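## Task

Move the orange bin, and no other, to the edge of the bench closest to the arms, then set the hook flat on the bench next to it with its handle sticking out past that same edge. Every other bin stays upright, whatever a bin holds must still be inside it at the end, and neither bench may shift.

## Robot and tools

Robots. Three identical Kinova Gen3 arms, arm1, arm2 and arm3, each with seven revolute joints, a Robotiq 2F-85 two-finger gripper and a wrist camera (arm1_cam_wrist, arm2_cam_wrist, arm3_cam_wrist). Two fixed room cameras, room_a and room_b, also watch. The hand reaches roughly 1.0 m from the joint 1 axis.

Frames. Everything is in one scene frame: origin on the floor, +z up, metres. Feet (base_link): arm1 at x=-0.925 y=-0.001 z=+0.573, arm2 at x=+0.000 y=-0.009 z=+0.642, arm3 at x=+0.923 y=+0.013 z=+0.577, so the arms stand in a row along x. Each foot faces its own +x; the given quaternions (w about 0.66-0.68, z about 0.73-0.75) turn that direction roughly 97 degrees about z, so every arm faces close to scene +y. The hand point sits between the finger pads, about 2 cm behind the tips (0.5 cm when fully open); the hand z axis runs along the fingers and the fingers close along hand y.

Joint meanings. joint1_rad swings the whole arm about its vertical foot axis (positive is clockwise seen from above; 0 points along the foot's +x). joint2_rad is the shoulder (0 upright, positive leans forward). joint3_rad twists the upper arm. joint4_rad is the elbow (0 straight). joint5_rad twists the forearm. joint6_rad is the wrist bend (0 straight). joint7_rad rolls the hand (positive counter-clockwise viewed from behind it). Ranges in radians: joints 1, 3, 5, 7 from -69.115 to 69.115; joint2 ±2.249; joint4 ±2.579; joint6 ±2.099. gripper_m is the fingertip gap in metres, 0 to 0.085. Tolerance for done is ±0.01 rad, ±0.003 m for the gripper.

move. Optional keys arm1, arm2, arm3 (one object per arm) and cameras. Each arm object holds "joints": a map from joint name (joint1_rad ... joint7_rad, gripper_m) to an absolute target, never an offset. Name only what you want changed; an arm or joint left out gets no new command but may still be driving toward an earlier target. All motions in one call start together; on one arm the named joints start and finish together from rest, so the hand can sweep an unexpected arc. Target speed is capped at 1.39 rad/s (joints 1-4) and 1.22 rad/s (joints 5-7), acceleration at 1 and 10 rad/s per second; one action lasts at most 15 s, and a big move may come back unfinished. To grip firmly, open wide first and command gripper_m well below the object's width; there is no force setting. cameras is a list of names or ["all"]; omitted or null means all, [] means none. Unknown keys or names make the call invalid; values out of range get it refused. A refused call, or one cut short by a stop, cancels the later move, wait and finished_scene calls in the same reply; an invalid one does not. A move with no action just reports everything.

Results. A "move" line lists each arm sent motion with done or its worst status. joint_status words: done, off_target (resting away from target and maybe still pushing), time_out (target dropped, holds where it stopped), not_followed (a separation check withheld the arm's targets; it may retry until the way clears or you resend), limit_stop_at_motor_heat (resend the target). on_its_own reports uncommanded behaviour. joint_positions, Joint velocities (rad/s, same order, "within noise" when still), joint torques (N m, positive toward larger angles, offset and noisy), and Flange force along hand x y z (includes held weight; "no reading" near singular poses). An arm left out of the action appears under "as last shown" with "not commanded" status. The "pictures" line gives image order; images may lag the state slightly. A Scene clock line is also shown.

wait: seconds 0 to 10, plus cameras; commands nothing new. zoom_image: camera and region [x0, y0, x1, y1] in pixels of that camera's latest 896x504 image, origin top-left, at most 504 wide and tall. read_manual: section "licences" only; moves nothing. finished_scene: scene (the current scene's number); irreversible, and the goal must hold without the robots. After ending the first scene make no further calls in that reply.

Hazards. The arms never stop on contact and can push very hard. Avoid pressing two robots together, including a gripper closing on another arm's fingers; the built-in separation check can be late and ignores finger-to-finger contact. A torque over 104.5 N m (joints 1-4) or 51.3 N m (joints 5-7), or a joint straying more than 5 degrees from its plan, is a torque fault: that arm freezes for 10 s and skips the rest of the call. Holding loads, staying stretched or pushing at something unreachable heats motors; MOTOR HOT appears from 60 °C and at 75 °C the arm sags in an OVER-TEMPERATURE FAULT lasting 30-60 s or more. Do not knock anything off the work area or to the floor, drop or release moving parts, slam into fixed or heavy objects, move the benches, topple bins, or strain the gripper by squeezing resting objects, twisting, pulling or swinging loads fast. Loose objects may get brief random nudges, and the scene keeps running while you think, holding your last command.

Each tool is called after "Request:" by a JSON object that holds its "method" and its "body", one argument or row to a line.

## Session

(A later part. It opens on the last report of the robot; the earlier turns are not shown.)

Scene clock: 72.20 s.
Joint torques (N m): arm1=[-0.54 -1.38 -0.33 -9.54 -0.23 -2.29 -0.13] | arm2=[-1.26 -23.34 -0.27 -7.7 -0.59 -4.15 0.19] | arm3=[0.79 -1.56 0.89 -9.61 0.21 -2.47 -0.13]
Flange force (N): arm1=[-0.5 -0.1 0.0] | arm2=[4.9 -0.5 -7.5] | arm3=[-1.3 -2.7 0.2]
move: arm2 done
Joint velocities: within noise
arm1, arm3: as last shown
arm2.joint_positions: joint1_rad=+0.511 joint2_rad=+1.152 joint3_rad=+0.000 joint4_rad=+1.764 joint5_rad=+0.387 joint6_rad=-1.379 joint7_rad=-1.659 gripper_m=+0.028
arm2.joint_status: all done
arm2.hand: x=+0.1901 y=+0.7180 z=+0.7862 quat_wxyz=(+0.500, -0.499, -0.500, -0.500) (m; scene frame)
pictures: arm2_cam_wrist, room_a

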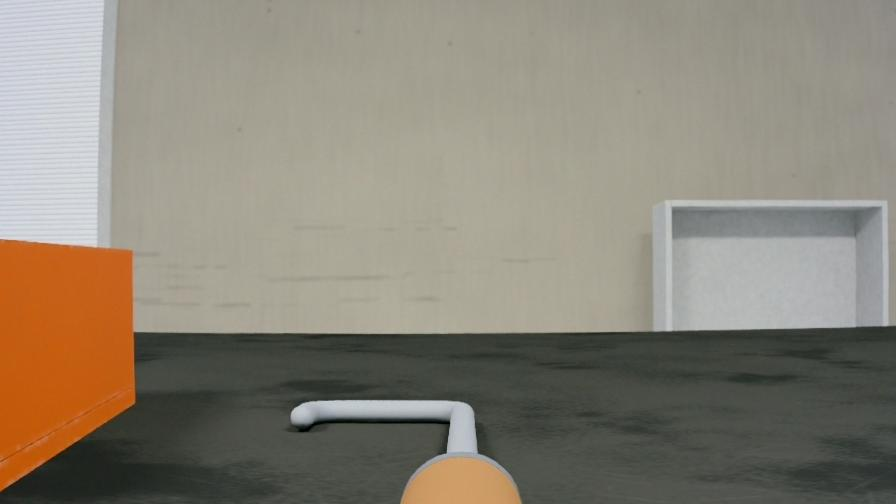

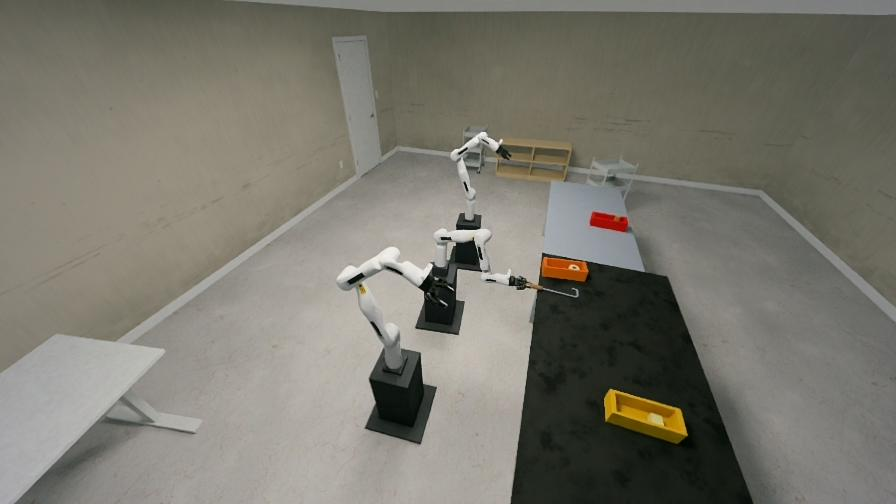

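Request:
{"method": "move", "body": {
  "arm2": {"joints":{"joint2_rad":1.156}},
  "cameras": []
}}

Request:
{"method": "move", "body": {
  "arm2": {"joints":{"gripper_m":0.085}},
  "cameras": []
}}

Request:
{"method": "move", "body": {
  "arm2": {"joints":{"joint1_rad":0.6788,"joint2_rad":1.1523,"joint4_rad":2.1763,"joint5_rad":0.5566,"joint6_rad":-1.747,"joint7_rad":-1.4763}},
  "cameras": ["arm2_cam_wrist","room_a"]
}}

Request:
{"method": "zoom_image", "body": {
  "camera": "room_a",
  "region": [480, 230, 620, 300]
}}

Scene clock: 74.83 s.
Joint torques (N m): arm1=[-0.48 -1.37 -0.3 -9.61 -0.23 -2.32 -0.07] | arm2=[-1.61 -19.34 0.07 -5.66 -0.33 -2.17 0.13] | arm3=[0.81 -1.54 0.89 -9.61 0.2 -2.46 -0.15]
Flange force (N): arm1=[-0.8 -0.3 0.1] | arm2=[9.8 -0.3 -8.2] | arm3=[-1.3 -2.6 0.2]
move: arm2 done
Joint velocities: within noise
arm1, arm3: as last shown
arm2.joint_positions: joint1_rad=+0.511 joint2_rad=+1.156 joint3_rad=+0.000 joint4_rad=+1.764 joint5_rad=+0.387 joint6_rad=-1.379 joint7_rad=-1.659 gripper_m=+0.028
arm2.joint_status: all done
arm2.hand: x=+0.1900 y=+0.7175 z=+0.7837 quat_wxyz=(+0.500, -0.500, -0.501, -0.499) (m; scene frame)
pictures: none
No camera images: "cameras" was empty.

Scene clock: 76.00 s.
Joint torques (N m): arm1=[-0.51 -1.36 -0.35 -9.54 -0.27 -2.32 -0.05] | arm2=[-1.37 -20.91 0.01 -6.42 -0.47 -2.91 0.16] | arm3=[0.81 -1.55 0.88 -9.57 0.16 -2.49 -0.16]
Flange force (N): arm1=[-0.5 -0.2 0.0] | arm2=[7.8 -0.5 -7.9] | arm3=[-1.1 -2.6 0.1]
move: arm2 done
Joint velocities: within noise
arm1, arm3: as last shown
arm2.joint_positions: joint1_rad=+0.511 joint2_rad=+1.156 joint3_rad=+0.000 joint4_rad=+1.764 joint5_rad=+0.387 joint6_rad=-1.379 joint7_rad=-1.659 gripper_m=+0.085
arm2.joint_status: all done
arm2.hand: x=+0.1900 y=+0.7175 z=+0.7836 quat_wxyz=(+0.500, -0.501, -0.501, -0.499) (m; scene frame)
pictures: none
No camera images: "cameras" was empty.

Scene clock: 77.70 s.
Joint torques (N m): arm1=[-0.52 -1.33 -0.35 -9.5 -0.26 -2.32 -0.05] | arm2=[-1.41 -17.15 -0.43 -2.68 0.04 -2.9 0.16] | arm3=[0.81 -1.53 0.91 -9.59 0.2 -2.45 -0.15]
Flange force (N): arm1=[-0.4 -0.2 -0.2] | arm2=[9.0 0.0 -5.2] | arm3=[-1.3 -2.7 0.2]
move: arm2 done
Joint velocities: within noise
arm1.joint_positions: joint1_rad=+0.130 joint2_rad=-0.400 joint3_rad=+0.000 joint4_rad=+1.300 joint5_rad=+0.000 joint6_rad=+1.200 joint7_rad=-1.571 gripper_m=+0.085
arm1.joint_status: not commanded
arm1.hand: x=-0.8994 y=+0.3512 z=+1.2828 quat_wxyz=(+0.351, -0.614, -0.613, -0.352) (m; scene frame)
arm2.joint_positions: joint1_rad=+0.679 joint2_rad=+1.152 joint3_rad=+0.000 joint4_rad=+2.176 joint5_rad=+0.557 joint6_rad=-1.747 joint7_rad=-1.476 gripper_m=+0.085
arm2.joint_status: all done
arm2.hand: x=+0.1897 y=+0.5704 z=+0.7862 quat_wxyz=(+0.500, -0.499, -0.500, -0.500) (m; scene frame)
arm3.joint_positions: joint1_rad=+0.070 joint2_rad=-0.400 joint3_rad=+0.000 joint4_rad=+1.300 joint5_rad=+0.000 joint6_rad=+1.200 joint7_rad=-1.571 gripper_m=+0.085
arm3.joint_status: not commanded
arm3.hand: x=+0.9554 y=+0.3677 z=+1.2859 quat_wxyz=(+0.355, -0.616, -0.613, -0.346) (m; scene frame)
pictures: arm2_cam_wrist, room_a

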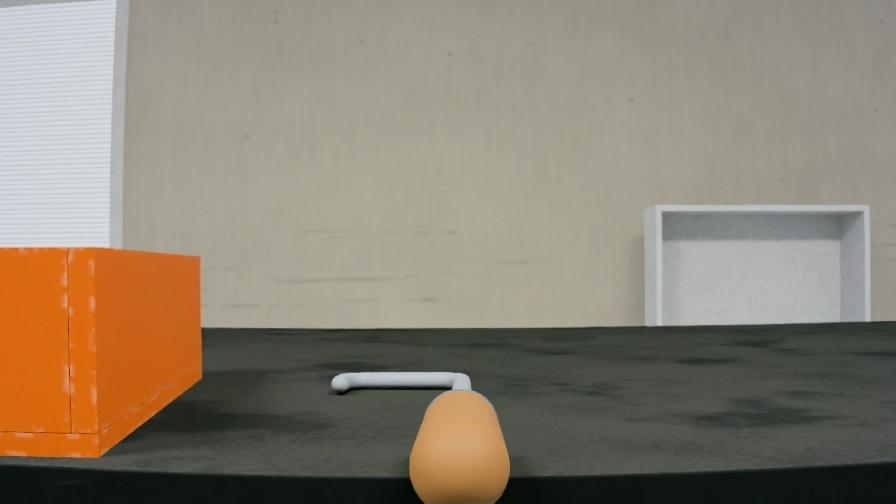

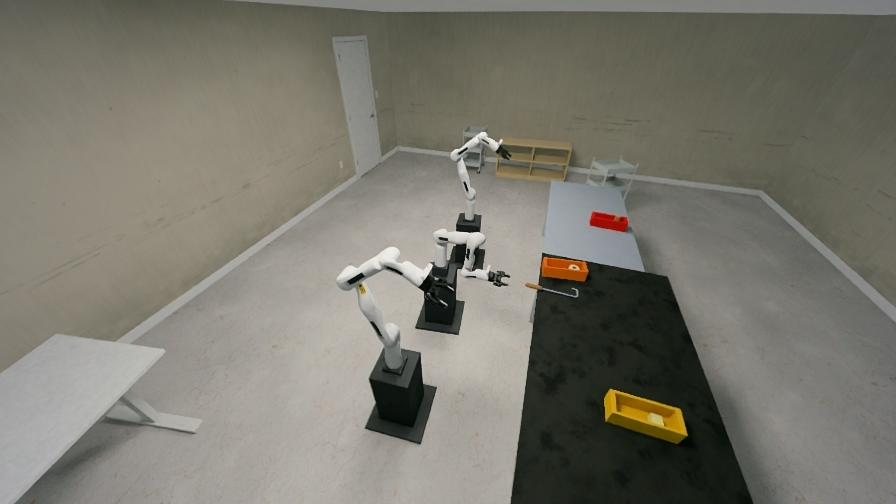

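Scaled by 3.600 from the camera's 896x504 image, which has a finer 1280x720 frame.

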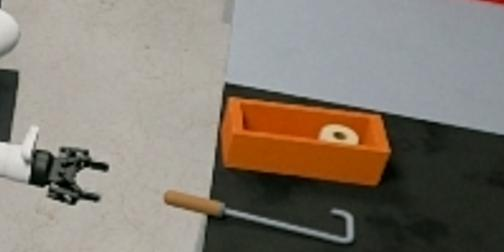

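Request:
{"method": "finished_scene", "body": {
  "scene": 2
}}

The scene is finished: the task was done.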